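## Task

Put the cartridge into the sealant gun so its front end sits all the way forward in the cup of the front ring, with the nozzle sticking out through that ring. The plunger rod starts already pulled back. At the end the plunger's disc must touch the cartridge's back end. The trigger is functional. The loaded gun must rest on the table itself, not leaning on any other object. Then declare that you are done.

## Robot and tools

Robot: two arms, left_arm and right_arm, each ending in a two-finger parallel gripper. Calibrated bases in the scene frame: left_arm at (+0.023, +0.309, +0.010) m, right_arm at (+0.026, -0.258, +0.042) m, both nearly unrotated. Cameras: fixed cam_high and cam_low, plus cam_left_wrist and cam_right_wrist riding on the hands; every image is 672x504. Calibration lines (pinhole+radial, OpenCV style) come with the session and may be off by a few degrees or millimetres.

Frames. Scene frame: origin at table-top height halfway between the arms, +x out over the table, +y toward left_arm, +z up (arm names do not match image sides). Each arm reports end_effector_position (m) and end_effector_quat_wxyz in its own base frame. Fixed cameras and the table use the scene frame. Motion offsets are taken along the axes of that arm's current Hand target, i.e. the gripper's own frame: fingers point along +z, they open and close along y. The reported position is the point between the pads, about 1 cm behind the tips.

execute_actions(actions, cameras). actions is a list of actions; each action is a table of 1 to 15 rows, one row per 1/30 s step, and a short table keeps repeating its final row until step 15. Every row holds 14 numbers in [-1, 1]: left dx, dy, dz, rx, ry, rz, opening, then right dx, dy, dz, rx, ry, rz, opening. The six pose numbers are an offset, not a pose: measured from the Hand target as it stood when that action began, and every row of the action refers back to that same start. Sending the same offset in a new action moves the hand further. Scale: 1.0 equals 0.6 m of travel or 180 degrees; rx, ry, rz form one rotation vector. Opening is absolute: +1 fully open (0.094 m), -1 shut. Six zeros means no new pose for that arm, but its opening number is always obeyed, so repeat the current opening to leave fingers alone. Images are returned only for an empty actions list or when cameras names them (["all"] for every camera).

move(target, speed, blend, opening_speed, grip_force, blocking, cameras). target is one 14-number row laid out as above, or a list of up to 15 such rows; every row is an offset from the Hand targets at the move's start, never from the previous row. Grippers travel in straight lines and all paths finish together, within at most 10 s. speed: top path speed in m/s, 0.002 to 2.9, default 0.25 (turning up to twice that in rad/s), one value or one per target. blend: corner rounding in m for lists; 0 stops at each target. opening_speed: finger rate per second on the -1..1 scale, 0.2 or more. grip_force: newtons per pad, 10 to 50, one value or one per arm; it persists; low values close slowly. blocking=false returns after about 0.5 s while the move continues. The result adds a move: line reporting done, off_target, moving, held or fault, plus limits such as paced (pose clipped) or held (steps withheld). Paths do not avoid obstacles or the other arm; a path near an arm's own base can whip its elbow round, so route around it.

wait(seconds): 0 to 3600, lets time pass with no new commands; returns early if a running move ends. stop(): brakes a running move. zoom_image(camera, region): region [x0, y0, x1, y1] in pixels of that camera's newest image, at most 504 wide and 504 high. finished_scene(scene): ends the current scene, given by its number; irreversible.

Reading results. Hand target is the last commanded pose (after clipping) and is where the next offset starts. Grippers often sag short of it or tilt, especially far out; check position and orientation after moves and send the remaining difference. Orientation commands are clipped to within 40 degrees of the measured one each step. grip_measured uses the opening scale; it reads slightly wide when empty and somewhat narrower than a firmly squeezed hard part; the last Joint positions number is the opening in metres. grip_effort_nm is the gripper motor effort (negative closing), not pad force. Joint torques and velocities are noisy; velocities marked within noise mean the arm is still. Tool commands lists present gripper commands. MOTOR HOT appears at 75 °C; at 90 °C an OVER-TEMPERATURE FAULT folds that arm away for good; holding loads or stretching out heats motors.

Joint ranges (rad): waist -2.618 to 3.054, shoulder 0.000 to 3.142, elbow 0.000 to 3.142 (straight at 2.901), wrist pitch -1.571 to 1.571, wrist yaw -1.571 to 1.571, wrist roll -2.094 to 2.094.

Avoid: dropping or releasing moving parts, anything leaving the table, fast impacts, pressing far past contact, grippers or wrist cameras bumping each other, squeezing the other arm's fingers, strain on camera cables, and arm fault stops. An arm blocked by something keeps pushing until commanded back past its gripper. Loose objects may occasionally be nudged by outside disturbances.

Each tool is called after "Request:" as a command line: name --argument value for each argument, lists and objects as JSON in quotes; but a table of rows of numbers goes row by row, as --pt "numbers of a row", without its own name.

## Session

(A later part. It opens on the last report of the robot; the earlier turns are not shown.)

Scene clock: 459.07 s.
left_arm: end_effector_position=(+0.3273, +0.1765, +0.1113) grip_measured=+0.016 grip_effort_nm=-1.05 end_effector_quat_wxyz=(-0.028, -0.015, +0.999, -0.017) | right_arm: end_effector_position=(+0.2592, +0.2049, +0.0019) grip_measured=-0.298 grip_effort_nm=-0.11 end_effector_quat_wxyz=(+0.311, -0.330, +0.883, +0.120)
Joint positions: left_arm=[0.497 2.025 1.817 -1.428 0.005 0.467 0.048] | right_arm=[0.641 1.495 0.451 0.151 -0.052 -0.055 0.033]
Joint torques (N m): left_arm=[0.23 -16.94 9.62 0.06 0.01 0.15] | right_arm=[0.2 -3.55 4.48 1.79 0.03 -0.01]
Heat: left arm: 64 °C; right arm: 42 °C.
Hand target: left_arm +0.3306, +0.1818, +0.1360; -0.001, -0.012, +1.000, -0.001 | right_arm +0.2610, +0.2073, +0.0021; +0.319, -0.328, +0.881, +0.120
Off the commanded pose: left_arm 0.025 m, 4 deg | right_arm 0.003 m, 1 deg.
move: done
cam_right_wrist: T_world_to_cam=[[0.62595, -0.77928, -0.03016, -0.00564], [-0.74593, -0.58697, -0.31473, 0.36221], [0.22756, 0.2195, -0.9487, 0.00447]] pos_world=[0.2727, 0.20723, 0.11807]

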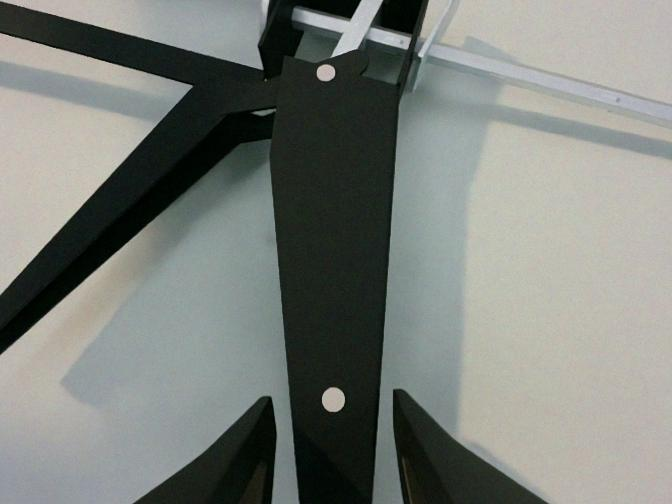

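Request:
move --target '[0.045,-0.564,-0.023,0,0,0.4005,0.0,0,0,0,0,0,0,-0.65]' --cameras '["all"]' --opening_speed 0.6 --speed 0.2

Scene clock: 470.57 s.
left_arm: end_effector_position=(+0.3070, -0.1538, +0.1419) grip_measured=+0.016 grip_effort_nm=-1.05 end_effector_quat_wxyz=(-0.010, +0.571, +0.821, -0.001) | right_arm: end_effector_position=(+0.2595, +0.2047, +0.0020) grip_measured=-0.551 grip_effort_nm=-1.03 end_effector_quat_wxyz=(+0.311, -0.328, +0.884, +0.119)
Joint positions: left_arm=[-0.464 1.867 1.722 -1.445 0 0.752 0.048] | right_arm=[0.641 1.495 0.451 0.151 -0.051 -0.052 0.021]
Joint torques (N m): left_arm=[-0.42 -10.69 9.68 0.18 0.05 0.22] | right_arm=[0.21 -3.54 4.48 1.79 0.02 -0.03]
Heat: left arm: 65 °C; right arm: 41 °C.
Hand target: left_arm +0.3116, -0.1572, +0.1505; +0.000, +0.579, +0.815, -0.001 | right_arm +0.2611, +0.2073, +0.0021; +0.319, -0.328, +0.881, +0.120
Off the commanded pose: left_arm 0.010 m, 2 deg | right_arm 0.003 m, 1 deg.
move: done
cam_left_wrist: T_world_to_cam=[[-0.95702, -0.28999, 0.00494, 0.24657], [-0.26993, 0.8968, 0.35056, 0.21749], [-0.10609, 0.33416, -0.93653, 0.32466]] pos_world=[0.32913, -0.23203, 0.22659]
cam_right_wrist: T_world_to_cam=[[0.62377, -0.78102, -0.03037, -0.00494], [-0.74753, -0.58478, -0.315, 0.36229], [0.22826, 0.21919, -0.94861, 0.00443]] pos_world=[0.27289, 0.20703, 0.11817]

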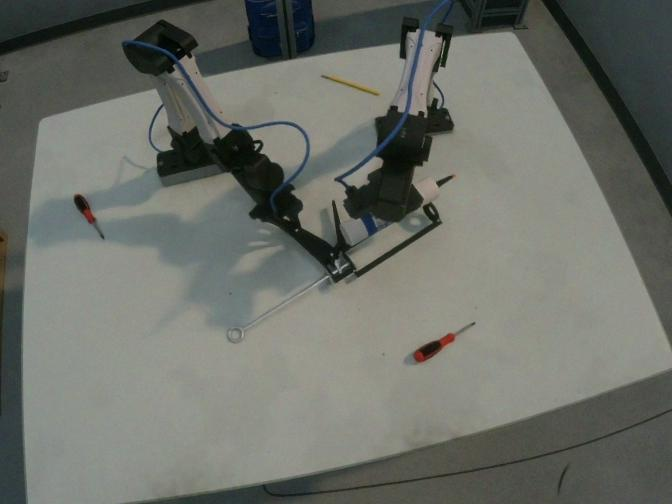

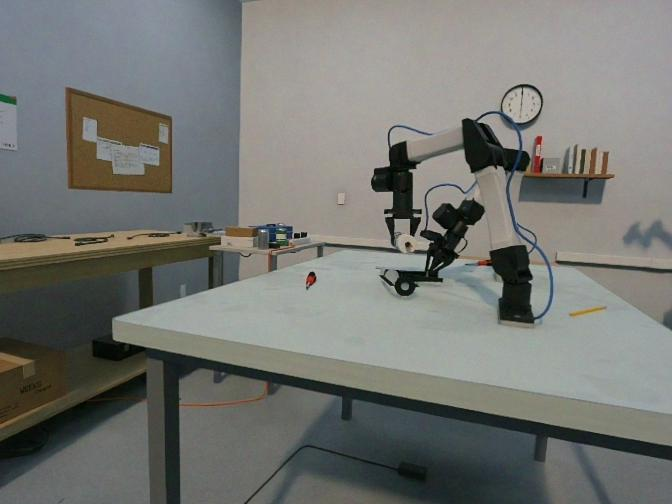

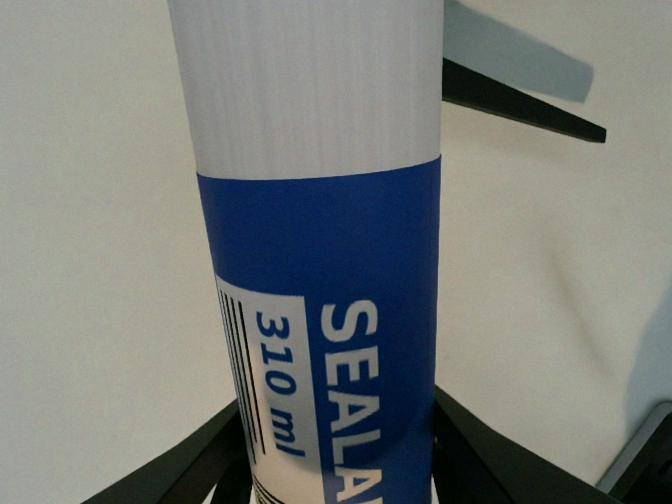

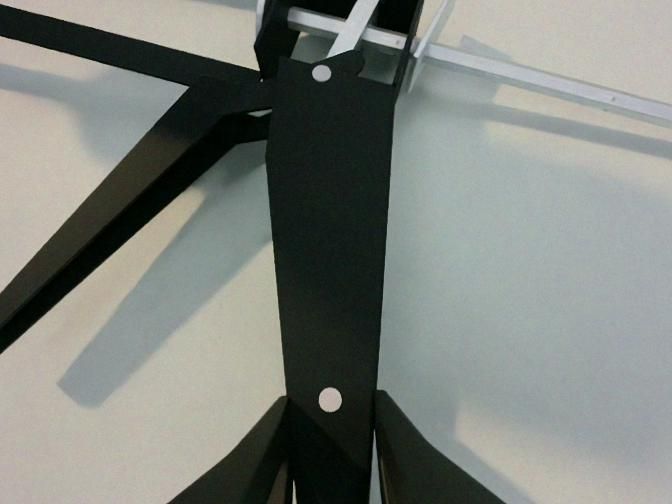

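Request:
zoom_image --camera "cam_high" --region '[310, 150, 480, 290]'

Request:
zoom_image --camera "cam_low" --region '[360, 215, 480, 305]'

Scaled by 2.965.

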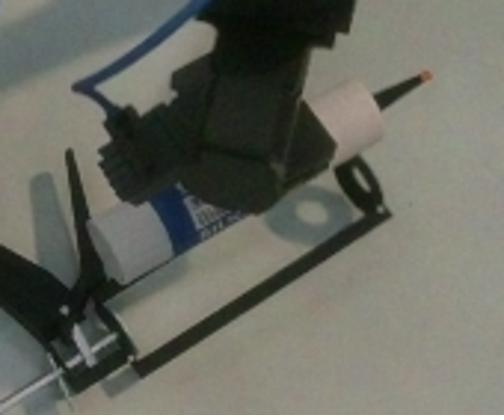

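Scaled by 4.200.

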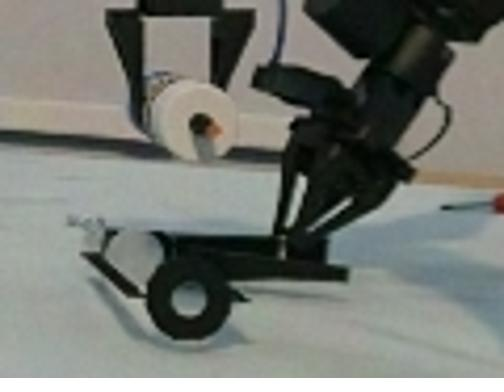

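Request:
move --target '[0,0.0067,0.078,0,0,0,0.0,0,0,0,0,0,0,-0.65]' --cameras '["all"]' --speed 0.12

Request:
zoom_image --camera "cam_low" --region '[360, 225, 460, 305]'

Request:
zoom_image --camera "cam_high" --region '[310, 170, 460, 290]'

Scene clock: 503.10 s.
left_arm: end_effector_position=(+0.3129, -0.1568, +0.1057) grip_measured=+0.016 grip_effort_nm=-1.05 end_effector_quat_wxyz=(-0.004, +0.575, +0.818, -0.001) | right_arm: end_effector_position=(+0.2595, +0.2047, +0.0020) grip_measured=-0.551 grip_effort_nm=-1.03 end_effector_quat_wxyz=(+0.311, -0.328, +0.884, +0.119)
Joint positions: left_arm=[-0.464 1.879 1.594 -1.294 0 0.76 0.048] | right_arm=[0.641 1.495 0.451 0.151 -0.051 -0.052 0.021]
Joint torques (N m): left_arm=[0.21 -11.36 5.26 0.45 0.04 0.25] | right_arm=[0.21 -3.54 4.48 1.79 0.02 -0.03]
Heat: left arm: 58 °C; right arm: 43 °C.
Hand target: left_arm +0.3154, -0.1560, +0.1037; +0.000, +0.579, +0.815, -0.001 | right_arm +0.2611, +0.2073, +0.0021; +0.319, -0.328, +0.881, +0.120
Off the commanded pose: left_arm 0.003 m, 1 deg | right_arm 0.003 m, 1 deg.
move: done
cam_left_wrist: T_world_to_cam=[[-0.95931, -0.28233, -0.00329, 0.25441], [-0.26628, 0.90077, 0.34309, 0.2347], [-0.0939, 0.33001, -0.9393, 0.28825]] pos_world=[0.33362, -0.2347, 0.19107]
cam_right_wrist: T_world_to_cam=[[0.62377, -0.78102, -0.03037, -0.00494], [-0.74753, -0.58478, -0.315, 0.36229], [0.22826, 0.21919, -0.94861, 0.00443]] pos_world=[0.27289, 0.20703, 0.11817]

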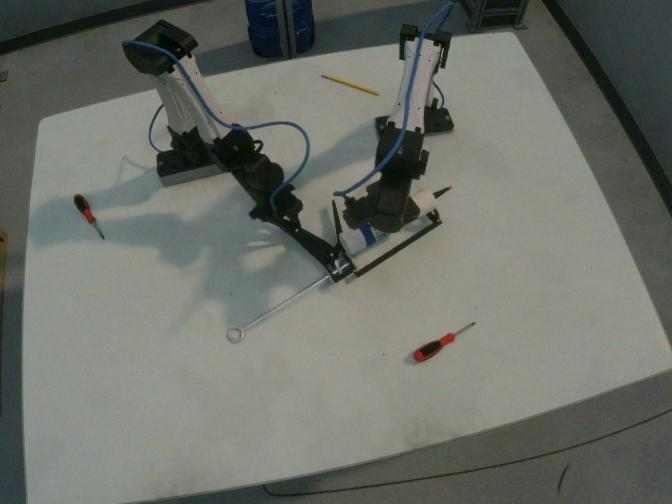

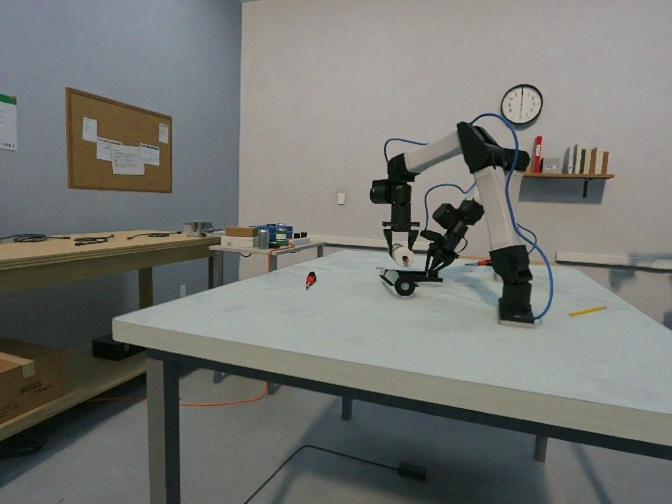

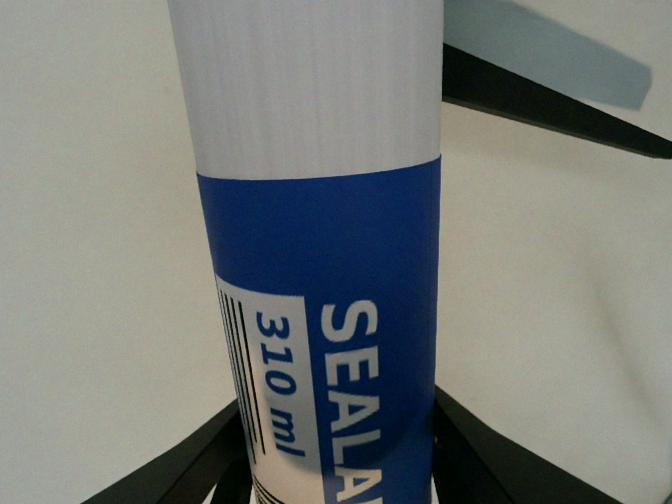

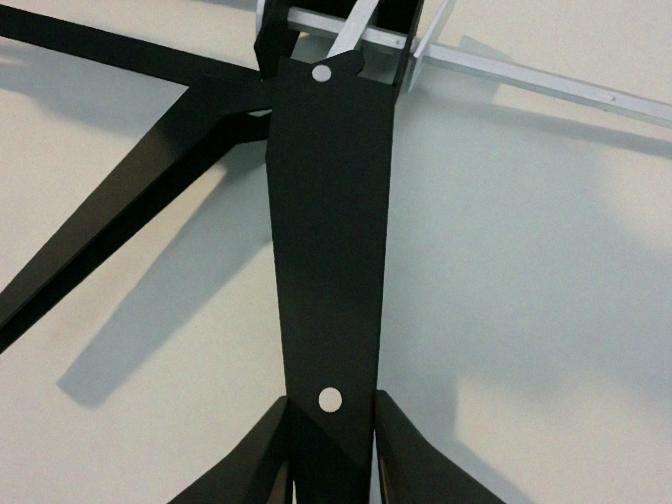

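Scaled by 5.040.

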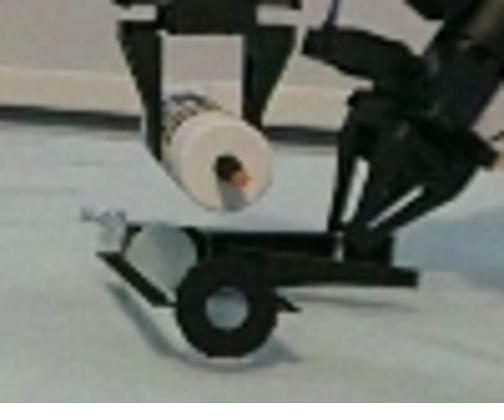

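Scaled by 3.360.

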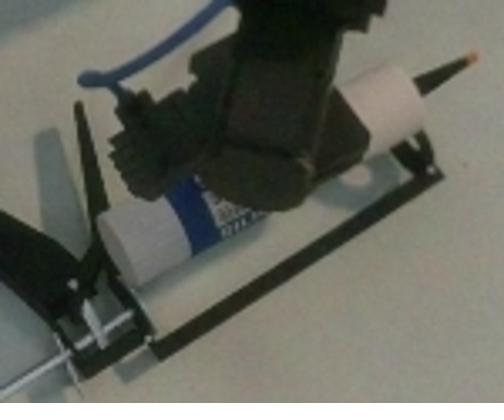

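Request:
move --pt "0 -0.0042 0 0 0 -0.0117 0.0 0 0 0 0 0 0 -0.3" --pt "0 -0.0042 0 0 0 -0.0117 0.0 0 0 0 0 -0.067 0 -0.3" --pt "0 -0.0042 0 0 0 -0.0117 0.0 0 0 0 0 -0.067 0 -0.65" --cameras '["all"]'

Request:
zoom_image --camera "cam_low" --region '[360, 225, 460, 305]'

Request:
zoom_image --camera "cam_high" --region '[310, 170, 460, 290]'

Scene clock: 554.53 s.
left_arm: end_effector_position=(+0.3118, -0.1562, +0.1037) grip_measured=+0.016 grip_effort_nm=-1.05 end_effector_quat_wxyz=(-0.006, +0.568, +0.823, -0.001) | right_arm: end_effector_position=(+0.2600, +0.2051, +0.0003) grip_measured=-0.557 grip_effort_nm=-1.03 end_effector_quat_wxyz=(+0.403, -0.316, +0.846, +0.147)
Joint positions: left_arm=[-0.464 1.879 1.586 -1.291 0 0.744 0.048] | right_arm=[0.641 1.558 0.254 0.62 -0.051 -0.05 0.021]
Joint torques (N m): left_arm=[0.06 -11.88 5.22 0.47 0.04 -0.09] | right_arm=[-0.5 -3.08 3.79 2.04 -0.13 -0.01]
Heat: left arm: 56 °C; right arm: 44 °C.
Hand target: left_arm +0.3129, -0.1568, +0.1037; +0.000, +0.564, +0.826, -0.001 | right_arm +0.2611, +0.2074, +0.0021; +0.410, -0.314, +0.842, +0.154
Off the commanded pose: left_arm 0.001 m, 1 deg | right_arm 0.003 m, 1 deg.
move: done
cam_left_wrist: T_world_to_cam=[[-0.9549, -0.29694, -0.00012, 0.24948], [-0.27862, 0.89583, 0.34621, 0.23737], [-0.1027, 0.33063, -0.93816, 0.28879]] pos_world=[0.33402, -0.23404, 0.18878]
cam_right_wrist: T_world_to_cam=[[0.62692, -0.77868, -0.02502, -0.0063], [-0.68019, -0.53139, -0.50494, 0.33394], [0.37989, 0.33357, -0.86279, -0.06024]] pos_world=[0.25398, 0.19264, 0.11649]

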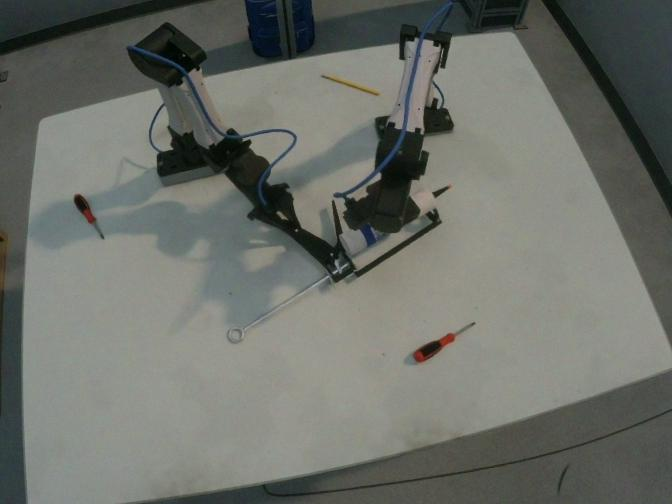

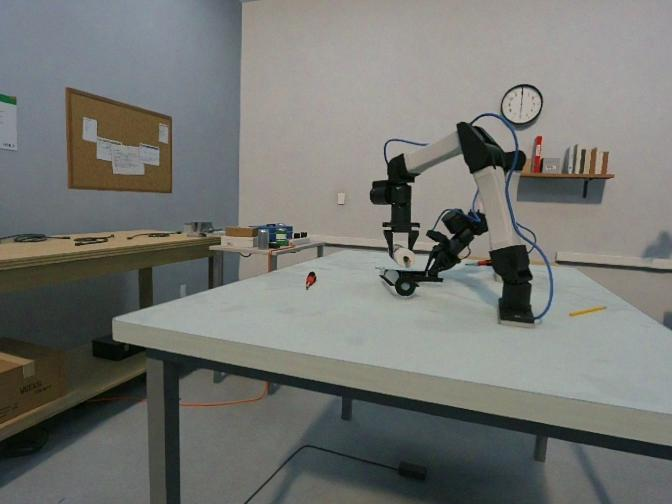

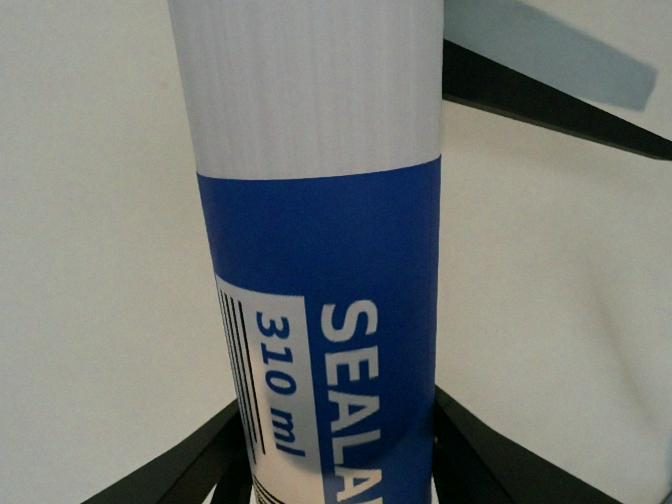

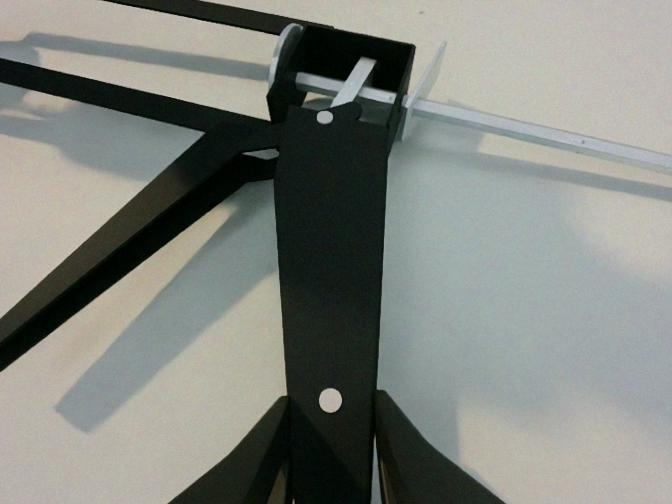

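Scaled by 5.040.

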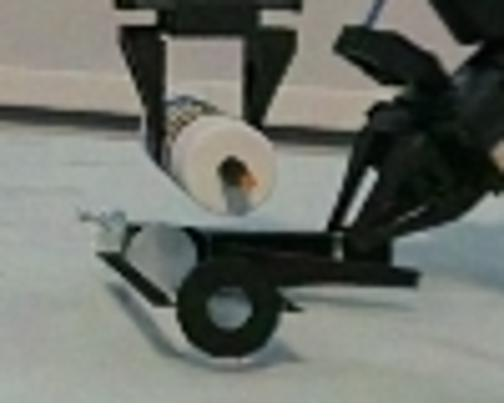

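Scaled by 3.360.

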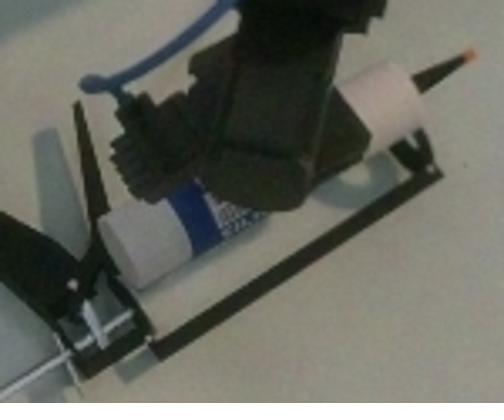

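Request:
zoom_image --camera "cam_right_wrist" --region '[240, 0, 460, 160]'

Scaled by 2.291.

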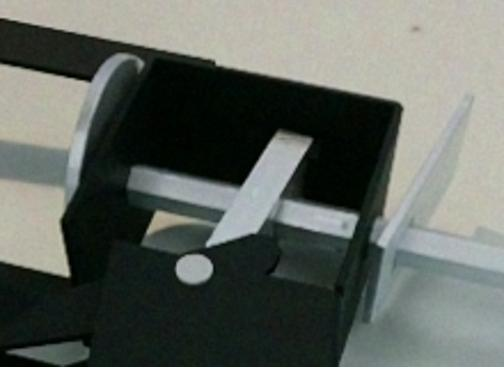

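Request:
move --target '[-0.0597,0,0.01,0,-0.111,0,0.0,0,0,0,0,0,0,-0.65]' --cameras '["all"]' --speed 0.12

Request:
zoom_image --camera "cam_low" --region '[360, 225, 460, 305]'

Request:
zoom_image --camera "cam_high" --region '[310, 170, 460, 290]'

Scene clock: 602.00 s.
left_arm: end_effector_position=(+0.3168, -0.1796, +0.0835) grip_measured=+0.016 grip_effort_nm=-1.05 end_effector_quat_wxyz=(+0.096, +0.552, +0.824, -0.086) | right_arm: end_effector_position=(+0.2601, +0.2052, +0.0005) grip_measured=-0.557 grip_effort_nm=-1.03 end_effector_quat_wxyz=(+0.404, -0.317, +0.846, +0.147)
Joint positions: left_arm=[-0.42 1.782 1.355 -0.982 0.202 0.744 0.048] | right_arm=[0.641 1.558 0.254 0.62 -0.051 -0.051 0.021]
Joint torques (N m): left_arm=[0.06 -14.48 5.52 1.3 0.57 0.09] | right_arm=[-0.49 -3.08 3.78 2.03 -0.13 0.01]
Heat: left arm: 59 °C; right arm: 49 °C.
Hand target: left_arm +0.3260, -0.1900, +0.0976; +0.143, +0.555, +0.814, -0.099 | right_arm +0.2611, +0.2074, +0.0021; +0.410, -0.314, +0.842, +0.154
Off the commanded pose: left_arm 0.020 m, 6 deg | right_arm 0.003 m, 1 deg.
move: off_target (left_arm)
cam_left_wrist: T_world_to_cam=[[-0.94616, -0.32349, 0.01166, 0.23886], [-0.32132, 0.94296, 0.08705, 0.31036], [-0.03916, 0.07862, -0.99614, 0.21752]] pos_world=[0.33424, -0.23249, 0.18688]
cam_right_wrist: T_world_to_cam=[[0.62785, -0.77798, -0.02354, -0.00676], [-0.67877, -0.53248, -0.5057, 0.33398], [0.38089, 0.33348, -0.86239, -0.06047]] pos_world=[0.25398, 0.19274, 0.11659]

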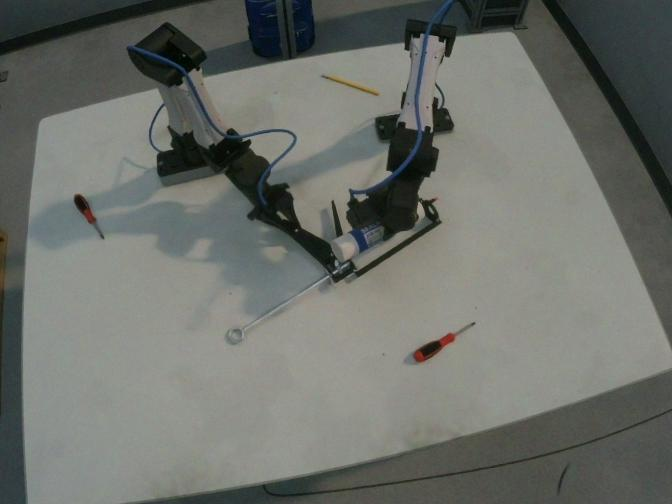

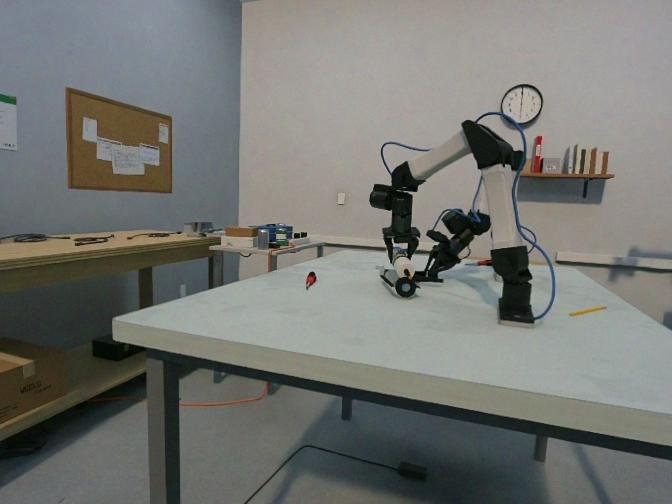

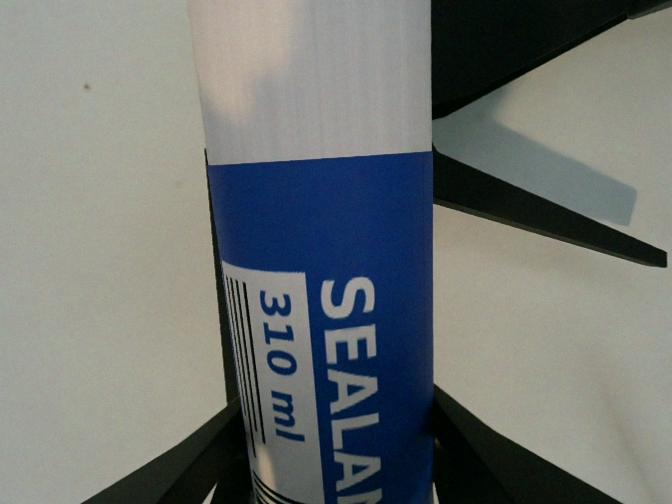

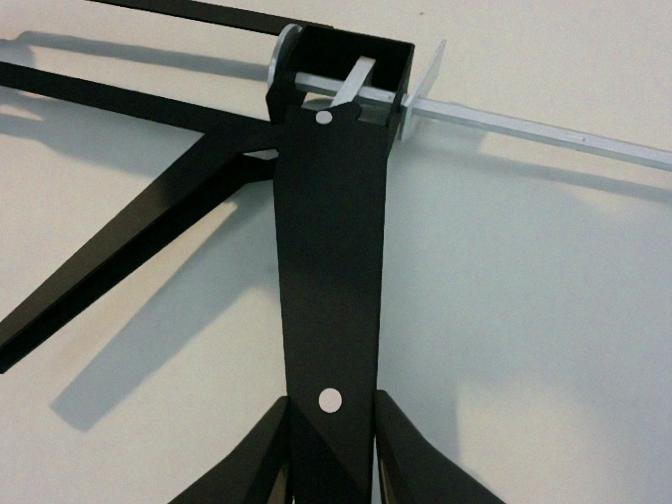

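Scaled by 5.040.

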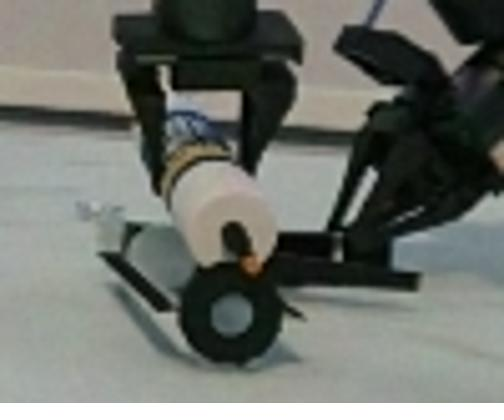

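Scaled by 3.360.

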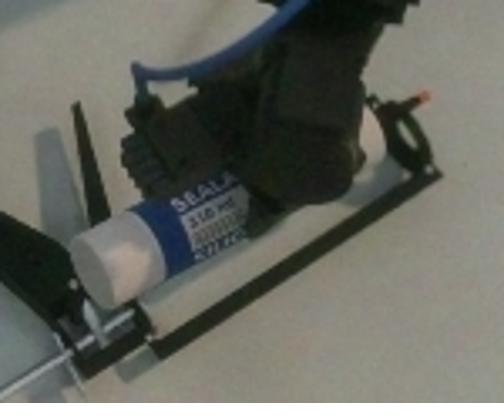

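Request:
move --target '[-0.0192,0,-0.0285,0,0,0,0.0,0,0,0,0,0,0,-0.65]' --cameras '["cam_high","cam_low"]' --speed 0.12

Request:
zoom_image --camera "cam_low" --region '[360, 225, 460, 305]'

Request:
zoom_image --camera "cam_high" --region '[310, 170, 460, 290]'

Scene clock: 616.00 s.
left_arm: end_effector_position=(+0.3178, -0.1810, +0.0897) grip_measured=+0.016 grip_effort_nm=-1.05 end_effector_quat_wxyz=(+0.097, +0.552, +0.823, -0.088) | right_arm: end_effector_position=(+0.2601, +0.2052, +0.0005) grip_measured=-0.557 grip_effort_nm=-1.03 end_effector_quat_wxyz=(+0.404, -0.317, +0.846, +0.147)
Joint positions: left_arm=[-0.42 1.782 1.378 -1.003 0.207 0.744 0.048] | right_arm=[0.641 1.558 0.254 0.62 -0.051 -0.051 0.021]
Joint torques (N m): left_arm=[-0.69 -14.57 10.24 0.76 0.46 -0.04] | right_arm=[-0.49 -3.07 3.78 2.03 -0.13 0]
Heat: left arm: 61 °C; right arm: 49 °C.
Hand target: left_arm +0.3279, -0.1946, +0.1176; +0.143, +0.555, +0.814, -0.099 | right_arm +0.2611, +0.2074, +0.0021; +0.410, -0.314, +0.842, +0.154
Off the commanded pose: left_arm 0.033 m, 6 deg | right_arm 0.003 m, 1 deg.
move: off_target (left_arm)

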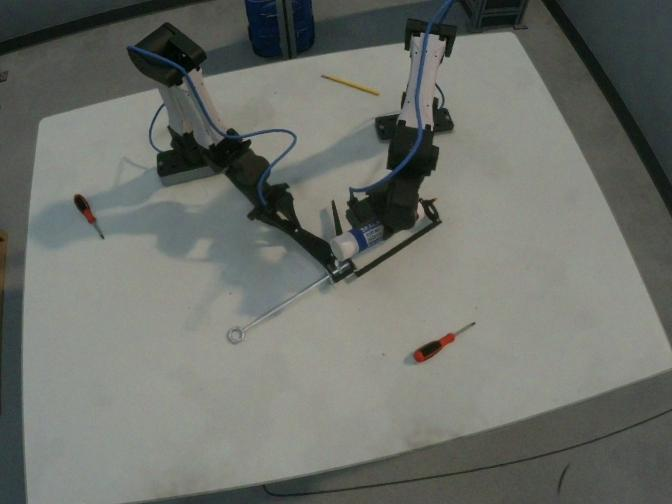

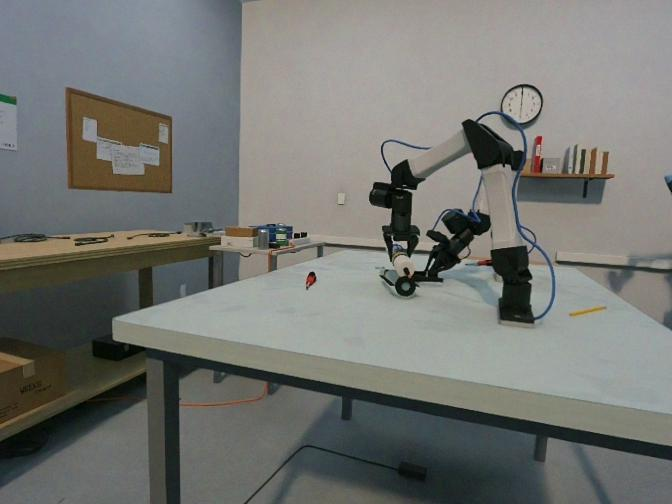

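Scaled by 5.040.

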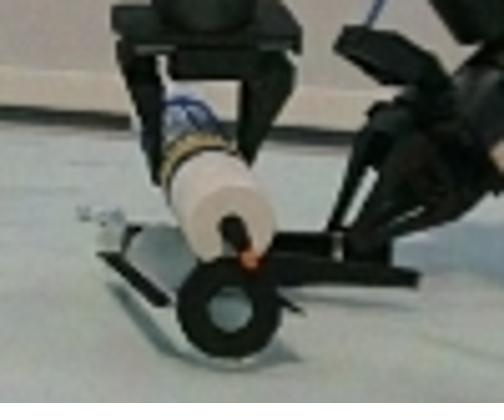

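Scaled by 3.360.

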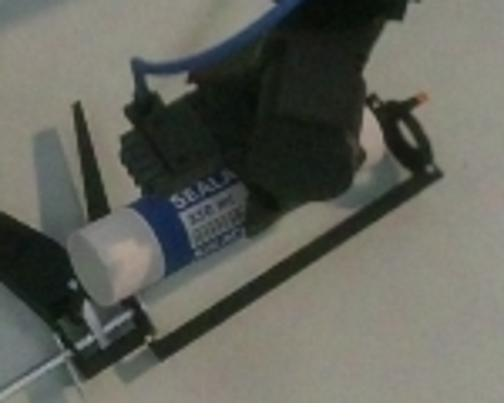

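Request:
execute_actions --actions '[[[0,0,0,0,0,0,0,0,0,0,0,0,0,-0.65]],[[0,0,0,0,0,0,0,0,0,0,0,0,0,-0.65]]]' --cameras '[]'

Scene clock: 623.07 s.
left_arm: end_effector_position=(+0.3177, -0.1810, +0.0897) grip_measured=+0.016 grip_effort_nm=-1.05 end_effector_quat_wxyz=(+0.097, +0.552, +0.823, -0.089) | right_arm: end_effector_position=(+0.2601, +0.2052, +0.0005) grip_measured=-0.557 grip_effort_nm=-1.03 end_effector_quat_wxyz=(+0.404, -0.317, +0.846, +0.147)
Joint positions: left_arm=[-0.42 1.782 1.378 -1.004 0.207 0.744 0.048] | right_arm=[0.641 1.558 0.254 0.62 -0.051 -0.051 0.021]
Joint torques (N m): left_arm=[-0.91 -14.65 10.25 0.84 0.45 -0.09] | right_arm=[-0.49 -3.07 3.78 2.03 -0.13 0.01]
Heat: left arm: 62 °C; right arm: 49 °C.
Hand target: left_arm +0.3279, -0.1946, +0.1176; +0.143, +0.555, +0.814, -0.099 | right_arm +0.2611, +0.2074, +0.0021; +0.410, -0.314, +0.842, +0.154
Off the commanded pose: left_arm 0.033 m, 6 deg | right_arm 0.003 m, 1 deg.

Request:
move --target '[-0.035,0,-0.04,0,0,0,0.0,0,0,0,0,0,0,-0.65]' --cameras '["cam_high","cam_low"]' --speed 0.12

Request:
zoom_image --camera "cam_low" --region '[360, 225, 460, 305]'

Request:
zoom_image --camera "cam_high" --region '[310, 170, 460, 290]'

Scene clock: 628.93 s.
left_arm: end_effector_position=(+0.3238, -0.1948, +0.1296) grip_measured=+0.016 grip_effort_nm=-1.05 end_effector_quat_wxyz=(+0.114, +0.556, +0.818, -0.090) | right_arm: end_effector_position=(+0.2601, +0.2052, +0.0005) grip_measured=-0.557 grip_effort_nm=-1.03 end_effector_quat_wxyz=(+0.404, -0.316, +0.846, +0.147)
Joint positions: left_arm=[-0.444 1.782 1.53 -1.119 0.213 0.728 0.048] | right_arm=[0.641 1.558 0.254 0.62 -0.051 -0.051 0.021]
Joint torques (N m): left_arm=[-0.7 -11.62 10.35 0.86 0.36 -0.12] | right_arm=[-0.49 -3.07 3.81 2.03 -0.14 0]
Heat: left arm: 63 °C; right arm: 50 °C.
Hand target: left_arm +0.3322, -0.2054, +0.1474; +0.143, +0.555, +0.813, -0.099 | right_arm +0.2611, +0.2074, +0.0021; +0.410, -0.314, +0.842, +0.154
Off the commanded pose: left_arm 0.022 m, 4 deg | right_arm 0.003 m, 1 deg.
move: off_target (left_arm)

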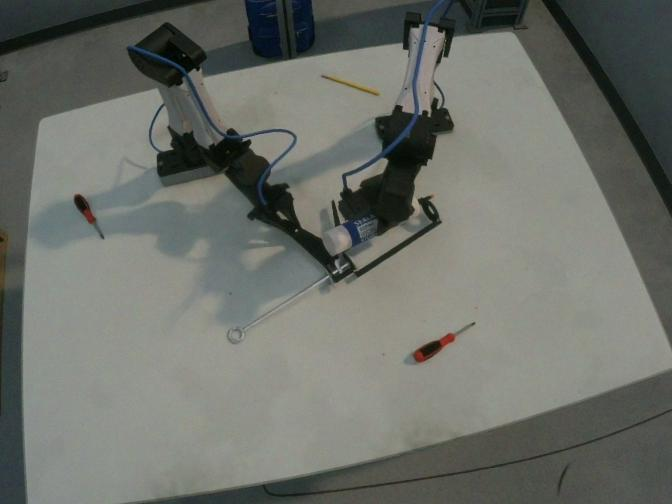

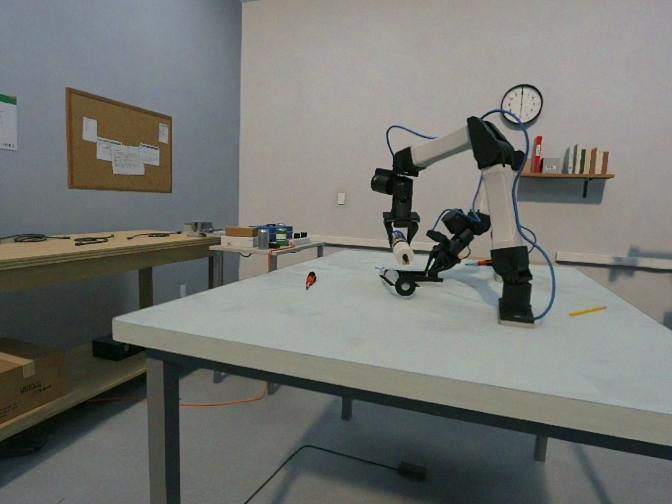

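Scaled by 5.040.

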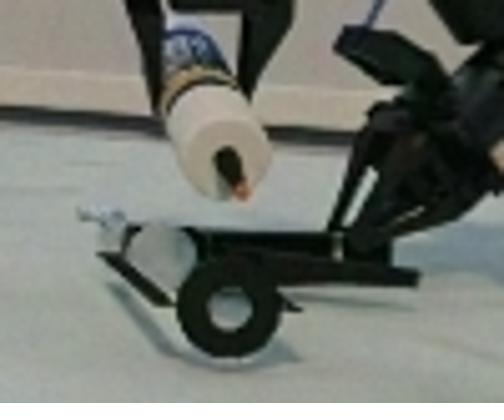

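Scaled by 3.360.

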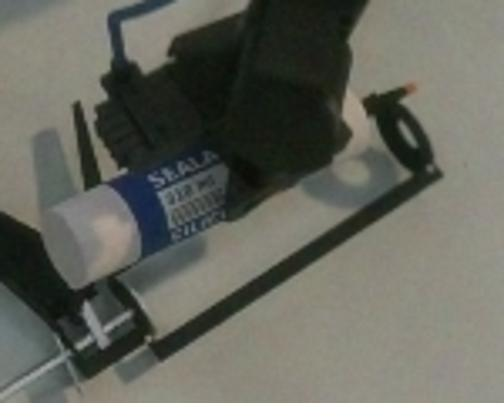

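Request:
move --target '[0.021,0.0023,0.072,0,0,0,0.0,0,0,0,0,0,0,-0.65]' --cameras '["cam_high","cam_low","cam_right_wrist"]' --speed 0.1

Request:
zoom_image --camera "cam_low" --region '[360, 225, 460, 305]'

Request:
zoom_image --camera "cam_high" --region '[310, 170, 460, 290]'

Scene clock: 643.30 s.
left_arm: end_effector_position=(+0.3302, -0.1978, +0.1009) grip_measured=+0.016 grip_effort_nm=-1.05 end_effector_quat_wxyz=(+0.124, +0.555, +0.818, -0.089) | right_arm: end_effector_position=(+0.2601, +0.2052, +0.0005) grip_measured=-0.557 grip_effort_nm=-1.03 end_effector_quat_wxyz=(+0.404, -0.316, +0.846, +0.147)
Joint positions: left_arm=[-0.444 1.797 1.43 -0.982 0.213 0.724 0.048] | right_arm=[0.641 1.558 0.254 0.62 -0.051 -0.051 0.021]
Joint torques (N m): left_arm=[-1.18 -11.33 5.96 1.23 0.33 -0.14] | right_arm=[-0.47 -3.12 3.79 2.03 -0.13 0]
Heat: left arm: 61 °C; right arm: 50 °C.
Hand target: left_arm +0.3344, -0.2077, +0.1026; +0.143, +0.555, +0.813, -0.099 | right_arm +0.2611, +0.2074, +0.0021; +0.410, -0.314, +0.842, +0.154
Off the commanded pose: left_arm 0.011 m, 3 deg | right_arm 0.003 m, 1 deg.
move: off_target (left_arm)
cam_right_wrist: T_world_to_cam=[[0.62752, -0.77823, -0.0241, -0.00657], [-0.67918, -0.53199, -0.50566, 0.33399], [0.3807, 0.33368, -0.8624, -0.06046]] pos_world=[0.25398, 0.19274, 0.11659]

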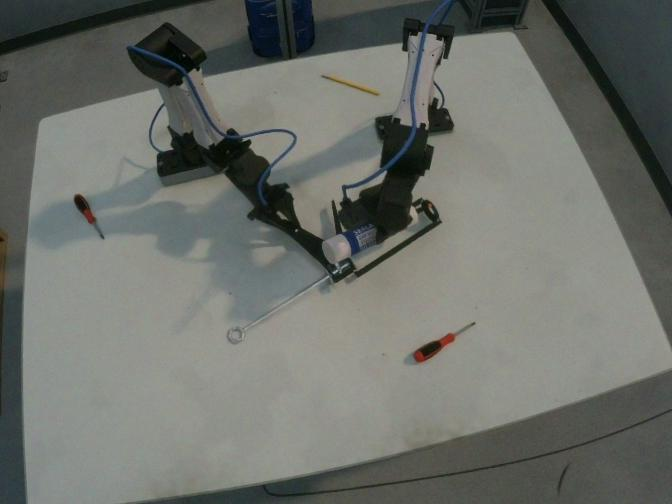

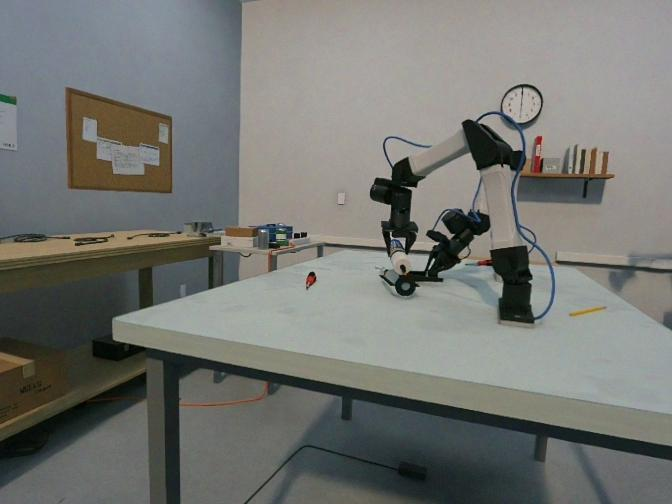

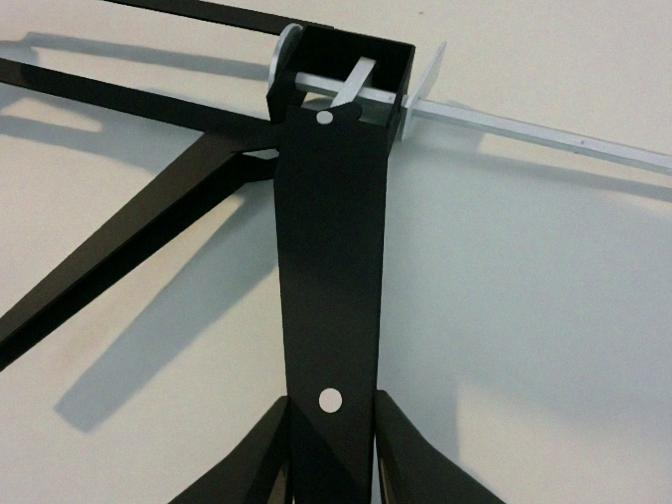

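Scaled by 5.040.

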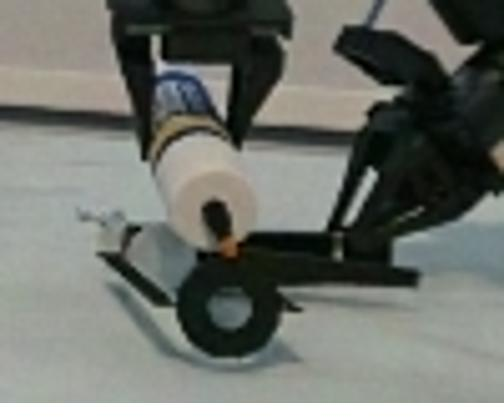

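Scaled by 3.360.

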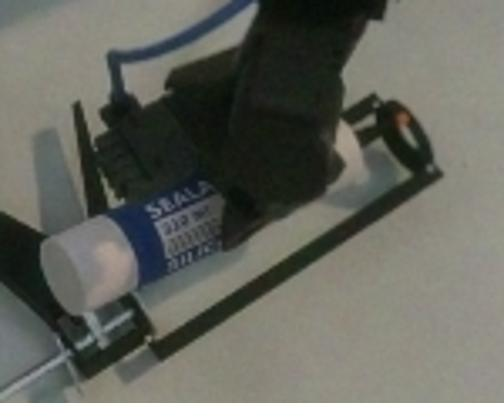

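Request:
move --target '[0.0171,-0.005,0.047,0,0,0.004,0.0,0,0,0,0,0,0,-0.65]' --cameras '["cam_high","cam_low"]' --speed 0.1

Request:
zoom_image --camera "cam_low" --region '[360, 225, 460, 305]'

Request:
zoom_image --camera "cam_high" --region '[310, 170, 460, 290]'

Scene clock: 656.73 s.
left_arm: end_effector_position=(+0.3241, -0.1988, +0.0730) grip_measured=+0.016 grip_effort_nm=-1.05 end_effector_quat_wxyz=(+0.120, +0.558, +0.816, -0.090) | right_arm: end_effector_position=(+0.2602, +0.2052, +0.0006) grip_measured=-0.557 grip_effort_nm=-1.03 end_effector_quat_wxyz=(+0.404, -0.317, +0.845, +0.146)
Joint positions: left_arm=[-0.453 1.804 1.329 -0.881 0.213 0.724 0.048] | right_arm=[0.641 1.558 0.254 0.621 -0.05 -0.053 0.021]
Joint torques (N m): left_arm=[-0.9 -10.71 5.6 1.38 0.33 -0.05] | right_arm=[-0.49 -3.08 3.79 2.03 -0.14 0.02]
Heat: left arm: 58 °C; right arm: 51 °C.
Hand target: left_arm +0.3315, -0.2088, +0.0725; +0.144, +0.560, +0.810, -0.098 | right_arm +0.2611, +0.2074, +0.0021; +0.410, -0.314, +0.842, +0.154
Off the commanded pose: left_arm 0.013 m, 3 deg | right_arm 0.003 m, 1 deg.
move: off_target (left_arm)

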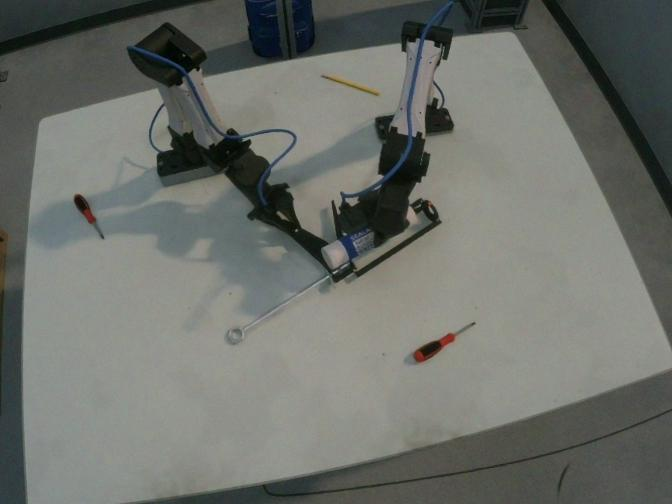

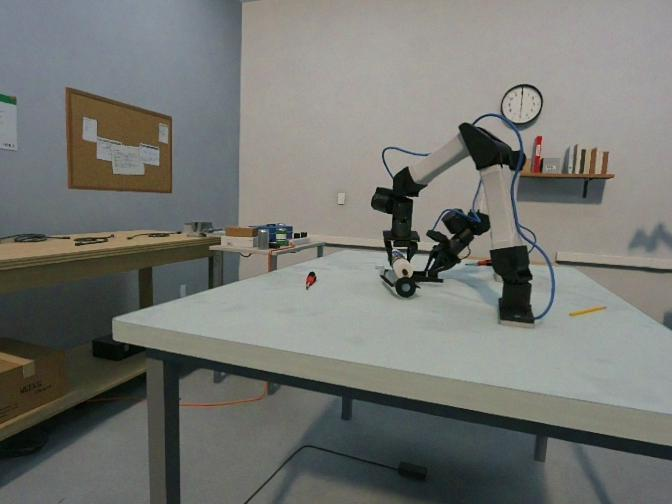

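Scaled by 5.040.

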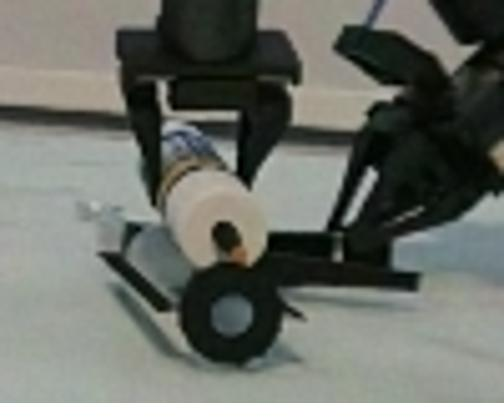

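Scaled by 3.360.

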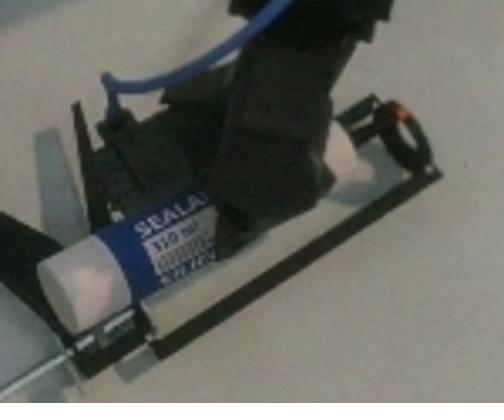

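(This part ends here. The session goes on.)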